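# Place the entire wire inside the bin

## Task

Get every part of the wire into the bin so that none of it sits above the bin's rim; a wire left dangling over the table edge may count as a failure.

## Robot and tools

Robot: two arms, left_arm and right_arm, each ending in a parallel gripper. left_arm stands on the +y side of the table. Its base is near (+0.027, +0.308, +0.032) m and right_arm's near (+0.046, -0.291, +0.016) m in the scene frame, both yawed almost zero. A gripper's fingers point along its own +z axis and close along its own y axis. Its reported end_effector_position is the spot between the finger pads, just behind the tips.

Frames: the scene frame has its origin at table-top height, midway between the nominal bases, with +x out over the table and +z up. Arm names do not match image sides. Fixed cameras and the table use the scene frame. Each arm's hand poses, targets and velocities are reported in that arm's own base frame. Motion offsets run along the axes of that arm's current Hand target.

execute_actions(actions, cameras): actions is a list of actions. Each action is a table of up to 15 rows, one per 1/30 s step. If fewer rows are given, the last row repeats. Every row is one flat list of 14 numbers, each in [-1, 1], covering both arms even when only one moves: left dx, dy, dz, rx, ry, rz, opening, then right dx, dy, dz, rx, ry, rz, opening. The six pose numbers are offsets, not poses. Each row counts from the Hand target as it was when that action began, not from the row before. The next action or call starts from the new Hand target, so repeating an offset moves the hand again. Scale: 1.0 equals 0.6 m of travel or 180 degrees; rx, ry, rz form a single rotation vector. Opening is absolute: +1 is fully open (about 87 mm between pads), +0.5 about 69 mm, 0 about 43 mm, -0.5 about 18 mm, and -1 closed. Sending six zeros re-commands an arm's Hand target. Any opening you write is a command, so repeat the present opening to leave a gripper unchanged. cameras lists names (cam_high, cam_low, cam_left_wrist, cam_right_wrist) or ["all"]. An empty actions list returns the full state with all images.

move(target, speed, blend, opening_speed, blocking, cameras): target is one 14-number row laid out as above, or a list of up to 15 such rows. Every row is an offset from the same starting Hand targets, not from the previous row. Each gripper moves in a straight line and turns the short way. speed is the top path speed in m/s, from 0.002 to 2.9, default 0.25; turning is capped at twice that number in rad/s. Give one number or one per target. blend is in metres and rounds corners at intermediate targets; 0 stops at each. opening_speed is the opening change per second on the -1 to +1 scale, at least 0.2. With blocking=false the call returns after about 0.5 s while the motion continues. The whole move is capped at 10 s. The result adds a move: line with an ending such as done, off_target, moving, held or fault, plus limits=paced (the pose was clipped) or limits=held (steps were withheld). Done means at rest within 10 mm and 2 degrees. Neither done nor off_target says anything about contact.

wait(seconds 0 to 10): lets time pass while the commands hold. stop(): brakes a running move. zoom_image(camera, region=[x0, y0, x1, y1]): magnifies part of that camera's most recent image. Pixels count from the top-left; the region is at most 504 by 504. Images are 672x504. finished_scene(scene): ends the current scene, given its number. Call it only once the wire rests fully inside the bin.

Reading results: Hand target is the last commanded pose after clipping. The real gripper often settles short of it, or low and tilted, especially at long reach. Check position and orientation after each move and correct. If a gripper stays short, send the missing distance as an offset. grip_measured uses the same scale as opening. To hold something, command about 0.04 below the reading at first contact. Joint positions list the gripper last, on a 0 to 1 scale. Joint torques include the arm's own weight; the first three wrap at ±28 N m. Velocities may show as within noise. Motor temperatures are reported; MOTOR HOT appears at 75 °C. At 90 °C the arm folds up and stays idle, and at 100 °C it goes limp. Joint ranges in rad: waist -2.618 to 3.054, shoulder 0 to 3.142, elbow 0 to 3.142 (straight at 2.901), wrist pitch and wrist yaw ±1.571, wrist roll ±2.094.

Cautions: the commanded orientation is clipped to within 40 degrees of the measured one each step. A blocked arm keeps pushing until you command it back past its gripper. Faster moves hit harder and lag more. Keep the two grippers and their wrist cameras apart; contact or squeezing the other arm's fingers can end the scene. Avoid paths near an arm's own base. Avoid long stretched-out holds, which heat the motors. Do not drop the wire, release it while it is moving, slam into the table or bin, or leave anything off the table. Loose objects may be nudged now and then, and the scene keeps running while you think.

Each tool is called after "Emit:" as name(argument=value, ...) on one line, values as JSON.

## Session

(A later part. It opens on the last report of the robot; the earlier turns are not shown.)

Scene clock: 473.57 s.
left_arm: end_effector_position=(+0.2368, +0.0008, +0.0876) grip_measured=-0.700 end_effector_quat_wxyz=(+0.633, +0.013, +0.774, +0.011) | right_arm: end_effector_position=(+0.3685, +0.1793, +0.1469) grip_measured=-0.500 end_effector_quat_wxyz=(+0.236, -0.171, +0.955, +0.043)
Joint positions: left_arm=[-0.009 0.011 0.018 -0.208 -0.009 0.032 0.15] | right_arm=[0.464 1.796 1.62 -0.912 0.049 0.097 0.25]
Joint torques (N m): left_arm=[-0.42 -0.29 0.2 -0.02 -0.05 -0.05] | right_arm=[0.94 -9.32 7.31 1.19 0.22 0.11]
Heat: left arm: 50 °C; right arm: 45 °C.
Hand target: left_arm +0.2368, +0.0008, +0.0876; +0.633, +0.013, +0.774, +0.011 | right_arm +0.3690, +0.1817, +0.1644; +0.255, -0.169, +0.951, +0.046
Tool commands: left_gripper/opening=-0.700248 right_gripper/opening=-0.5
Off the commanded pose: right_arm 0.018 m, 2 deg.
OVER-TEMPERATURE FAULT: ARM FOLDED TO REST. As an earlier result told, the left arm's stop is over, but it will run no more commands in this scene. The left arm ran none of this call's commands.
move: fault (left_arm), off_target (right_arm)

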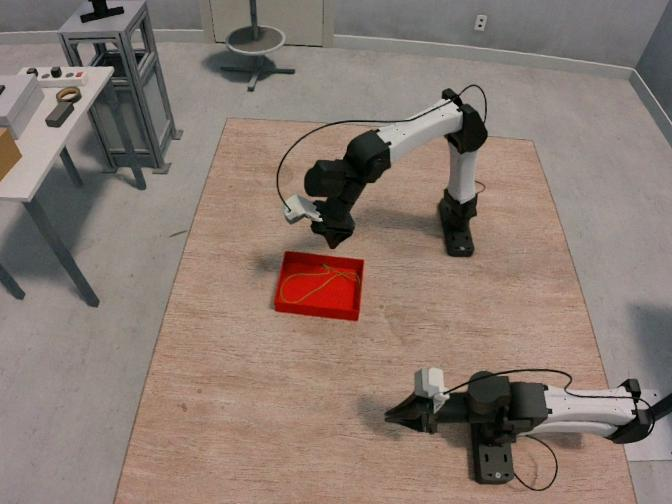

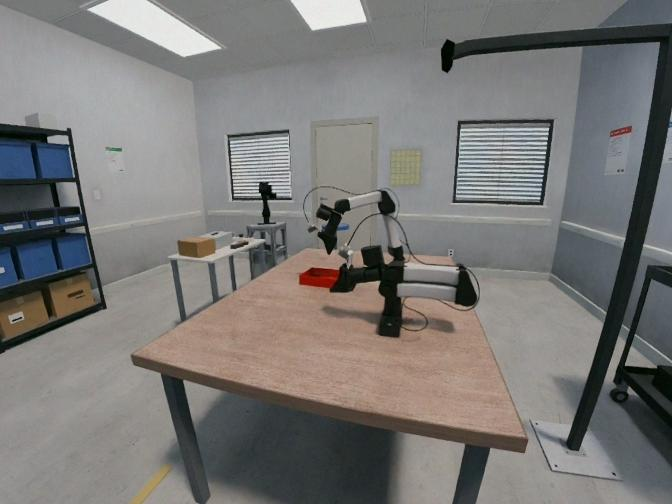

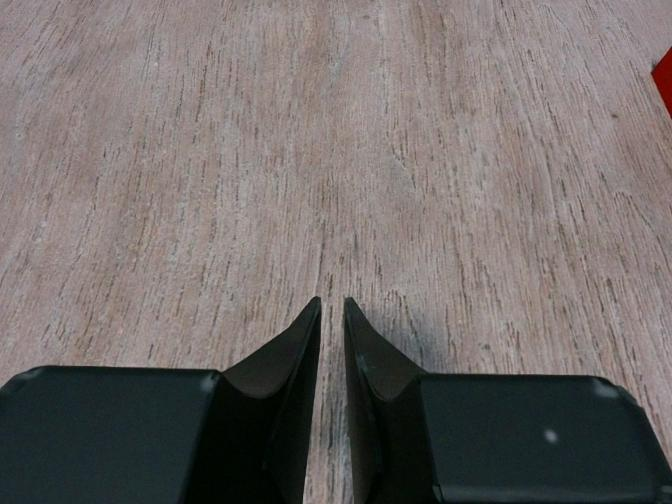

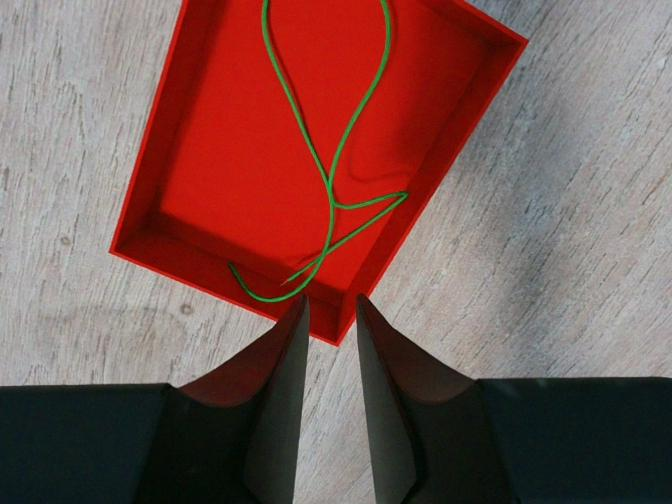

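Emit:
move(target=[0,0,0,0,0,0,0,0.28,0.15,-0.12,0,0,0,-0.5], speed=0.2)

Emit:
wait(seconds=10)

Emit:
wait(seconds=10)

Emit:
wait(seconds=10)

Emit:
wait(seconds=10)

Emit:
wait(seconds=10)

Emit:
wait(seconds=10)

Emit:
wait(seconds=10)

Emit:
finished_scene(scene=1)

Scene clock: 490.80 s.
left_arm: end_effector_position=(+0.2368, +0.0008, +0.0876) grip_measured=-0.700 end_effector_quat_wxyz=(+0.633, +0.013, +0.774, +0.011) | right_arm: end_effector_position=(+0.1714, +0.2086, +0.1449) grip_measured=-0.500 end_effector_quat_wxyz=(+0.256, -0.170, +0.950, +0.052)
Joint positions: left_arm=[-0.009 0.011 0.018 -0.208 -0.009 0.032 0.15] | right_arm=[0.992 1.269 1.103 -0.96 0.295 0.571 0.25]
Joint torques (N m): left_arm=[-0.42 -0.29 0.2 -0.02 -0.05 -0.05] | right_arm=[0.9 -4.55 4.22 1.11 0.41 0.17]
Heat: left arm: 48 °C; right arm: 44 °C.
Hand target: left_arm +0.2368, +0.0008, +0.0876; +0.633, +0.013, +0.774, +0.011 | right_arm +0.1676, +0.2035, +0.1429; +0.255, -0.169, +0.951, +0.046
Tool commands: left_gripper/opening=-0.700248 right_gripper/opening=-0.5
Off the commanded pose: right_arm 0.007 m, 1 deg.
OVER-TEMPERATURE FAULT: ARM FOLDED TO REST. As an earlier result told, the left arm's stop is over, but it will run no more commands in this scene. The left arm ran none of this call's commands.
move: fault (left_arm)

Scene clock: 500.80 s.
left_arm: end_effector_position=(+0.2368, +0.0008, +0.0876) grip_measured=-0.700 end_effector_quat_wxyz=(+0.633, +0.013, +0.774, +0.011) | right_arm: end_effector_position=(+0.1714, +0.2086, +0.1449) grip_measured=-0.500 end_effector_quat_wxyz=(+0.256, -0.169, +0.950, +0.052)
Joint positions: left_arm=[-0.009 0.011 0.018 -0.208 -0.009 0.032 0.15] | right_arm=[0.992 1.269 1.103 -0.96 0.295 0.572 0.25]
Joint torques (N m): left_arm=[-0.42 -0.29 0.2 -0.02 -0.05 -0.05] | right_arm=[1.1 -4.42 4.46 1.15 0.35 0.13]
Motor temperatures (°C): left_arm=[30 47 40 31 29 29 28] | right_arm=[27 42 39 30 30 28 27]
Heat: left arm: 47 °C; right arm: 42 °C.
Hand target: left_arm +0.2368, +0.0008, +0.0876; +0.633, +0.013, +0.774, +0.011 | right_arm +0.1675, +0.2036, +0.1429; +0.254, -0.169, +0.951, +0.046
Tool commands: left_gripper/opening=-0.700248 right_gripper/opening=-0.5
Off the commanded pose: right_arm 0.007 m, 1 deg.
OVER-TEMPERATURE FAULT: ARM FOLDED TO REST. As an earlier result told, the left arm's stop is over, but it will run no more commands in this scene.
wait: 10.00 s; at rest by 0.17 s

Scene clock: 510.80 s.
left_arm: end_effector_position=(+0.2368, +0.0008, +0.0876) grip_measured=-0.700 end_effector_quat_wxyz=(+0.633, +0.013, +0.774, +0.011) | right_arm: end_effector_position=(+0.1714, +0.2086, +0.1449) grip_measured=-0.500 end_effector_quat_wxyz=(+0.256, -0.169, +0.950, +0.052)
Joint positions: left_arm=[-0.009 0.011 0.018 -0.208 -0.009 0.032 0.15] | right_arm=[0.992 1.269 1.103 -0.96 0.295 0.572 0.25]
Joint torques (N m): left_arm=[-0.42 -0.31 0.2 -0.02 -0.05 -0.05] | right_arm=[1.02 -4.38 4.52 1.13 0.42 0.17]
Heat: left arm: 46 °C; right arm: 40 °C.
Hand target: left_arm +0.2368, +0.0008, +0.0876; +0.633, +0.013, +0.774, +0.011 | right_arm +0.1675, +0.2036, +0.1429; +0.254, -0.169, +0.951, +0.046
Tool commands: left_gripper/opening=-0.700248 right_gripper/opening=-0.5
Off the commanded pose: right_arm 0.007 m, 1 deg.
OVER-TEMPERATURE FAULT: ARM FOLDED TO REST. As an earlier result told, the left arm's stop is over, but it will run no more commands in this scene.
wait: 10.00 s; at rest by 0.17 s

Scene clock: 520.80 s.
left_arm: end_effector_position=(+0.2368, +0.0008, +0.0876) grip_measured=-0.700 end_effector_quat_wxyz=(+0.633, +0.013, +0.774, +0.011) | right_arm: end_effector_position=(+0.1714, +0.2086, +0.1449) grip_measured=-0.500 end_effector_quat_wxyz=(+0.256, -0.169, +0.950, +0.052)
Joint positions: left_arm=[-0.009 0.011 0.018 -0.208 -0.009 0.032 0.15] | right_arm=[0.992 1.269 1.103 -0.96 0.295 0.572 0.25]
Joint torques (N m): left_arm=[-0.42 -0.29 0.2 -0.02 -0.05 -0.05] | right_arm=[0.95 -4.33 4.33 1.1 0.41 0.15]
Heat: left arm: 45 °C; right arm: 39 °C.
Hand target: left_arm +0.2368, +0.0008, +0.0876; +0.633, +0.013, +0.774, +0.011 | right_arm +0.1675, +0.2036, +0.1429; +0.254, -0.169, +0.951, +0.046
Tool commands: left_gripper/opening=-0.700248 right_gripper/opening=-0.5
Off the commanded pose: right_arm 0.007 m, 1 deg.
OVER-TEMPERATURE FAULT: ARM FOLDED TO REST. As an earlier result told, the left arm's stop is over, but it will run no more commands in this scene.
wait: 10.00 s; at rest by 0.17 s

Scene clock: 530.80 s.
left_arm: end_effector_position=(+0.2368, +0.0008, +0.0876) grip_measured=-0.700 end_effector_quat_wxyz=(+0.633, +0.013, +0.774, +0.011) | right_arm: end_effector_position=(+0.1714, +0.2086, +0.1449) grip_measured=-0.500 end_effector_quat_wxyz=(+0.256, -0.169, +0.950, +0.052)
Joint positions: left_arm=[-0.009 0.011 0.018 -0.208 -0.009 0.032 0.15] | right_arm=[0.992 1.269 1.103 -0.96 0.295 0.572 0.25]
Joint torques (N m): left_arm=[-0.42 -0.29 0.2 -0.02 -0.05 -0.05] | right_arm=[0.95 -4.57 4.36 1.16 0.39 0.07]
Heat: left arm: 45 °C; right arm: 39 °C.
Hand target: left_arm +0.2368, +0.0008, +0.0876; +0.633, +0.013, +0.774, +0.011 | right_arm +0.1675, +0.2036, +0.1429; +0.254, -0.169, +0.951, +0.046
Tool commands: left_gripper/opening=-0.700248 right_gripper/opening=-0.5
Off the commanded pose: right_arm 0.007 m, 1 deg.
OVER-TEMPERATURE FAULT: ARM FOLDED TO REST. As an earlier result told, the left arm's stop is over, but it will run no more commands in this scene.
wait: 10.00 s; at rest by 0.17 s

Scene clock: 540.80 s.
left_arm: end_effector_position=(+0.2368, +0.0008, +0.0876) grip_measured=-0.700 end_effector_quat_wxyz=(+0.633, +0.013, +0.774, +0.011) | right_arm: end_effector_position=(+0.1714, +0.2086, +0.1449) grip_measured=-0.500 end_effector_quat_wxyz=(+0.256, -0.169, +0.950, +0.052)
Joint positions: left_arm=[-0.009 0.011 0.018 -0.208 -0.009 0.032 0.15] | right_arm=[0.992 1.269 1.103 -0.96 0.295 0.572 0.25]
Joint torques (N m): left_arm=[-0.42 -0.28 0.2 -0.02 -0.05 -0.05] | right_arm=[0.92 -4.45 4.44 1.12 0.41 0.09]
Motor temperatures (°C): left_arm=[30 44 39 31 29 29 28] | right_arm=[27 37 38 30 30 28 27]
Heat: left arm: 44 °C; right arm: 38 °C.
Hand target: left_arm +0.2368, +0.0008, +0.0876; +0.633, +0.013, +0.774, +0.011 | right_arm +0.1675, +0.2036, +0.1429; +0.254, -0.169, +0.951, +0.046
Tool commands: left_gripper/opening=-0.700248 right_gripper/opening=-0.5
Off the commanded pose: right_arm 0.007 m, 1 deg.
OVER-TEMPERATURE FAULT: ARM FOLDED TO REST. As an earlier result told, the left arm's stop is over, but it will run no more commands in this scene.
wait: 10.00 s; at rest by 0.17 s

Scene clock: 550.80 s.
left_arm: end_effector_position=(+0.2368, +0.0008, +0.0876) grip_measured=-0.700 end_effector_quat_wxyz=(+0.633, +0.013, +0.774, +0.011) | right_arm: end_effector_position=(+0.1714, +0.2086, +0.1449) grip_measured=-0.500 end_effector_quat_wxyz=(+0.256, -0.169, +0.950, +0.052)
Joint positions: left_arm=[-0.009 0.011 0.018 -0.208 -0.009 0.032 0.15] | right_arm=[0.992 1.269 1.103 -0.96 0.295 0.572 0.25]
Joint torques (N m): left_arm=[-0.4 -0.29 0.2 -0.02 -0.05 -0.05] | right_arm=[1.17 -4.48 4.38 1.09 0.41 0.11]
Heat: left arm: 44 °C; right arm: 38 °C.
Hand target: left_arm +0.2368, +0.0008, +0.0876; +0.633, +0.013, +0.774, +0.011 | right_arm +0.1675, +0.2036, +0.1429; +0.254, -0.169, +0.951, +0.046
Tool commands: left_gripper/opening=-0.700248 right_gripper/opening=-0.5
Off the commanded pose: right_arm 0.007 m, 1 deg.
OVER-TEMPERATURE FAULT: ARM FOLDED TO REST. As an earlier result told, the left arm's stop is over, but it will run no more commands in this scene.
wait: 10.00 s; at rest by 0.17 s

Scene clock: 560.80 s.
left_arm: end_effector_position=(+0.2368, +0.0008, +0.0876) grip_measured=-0.700 end_effector_quat_wxyz=(+0.633, +0.013, +0.774, +0.011) | right_arm: end_effector_position=(+0.1714, +0.2086, +0.1449) grip_measured=-0.500 end_effector_quat_wxyz=(+0.256, -0.169, +0.950, +0.052)
Joint positions: left_arm=[-0.009 0.011 0.018 -0.208 -0.009 0.032 0.15] | right_arm=[0.992 1.269 1.103 -0.96 0.295 0.572 0.25]
Joint torques (N m): left_arm=[-0.42 -0.29 0.2 -0.02 -0.05 -0.05] | right_arm=[0.94 -4.37 4.4 1.1 0.46 0.11]
Heat: left arm: 43 °C; right arm: 38 °C.
Hand target: left_arm +0.2368, +0.0008, +0.0876; +0.633, +0.013, +0.774, +0.011 | right_arm +0.1675, +0.2036, +0.1429; +0.254, -0.169, +0.951, +0.046
Tool commands: left_gripper/opening=-0.700248 right_gripper/opening=-0.5
Off the commanded pose: right_arm 0.007 m, 1 deg.
OVER-TEMPERATURE FAULT: ARM FOLDED TO REST. As an earlier result told, the left arm's stop is over, but it will run no more commands in this scene.
wait: 10.00 s; at rest by 0.17 s

The scene is finished: the task was done.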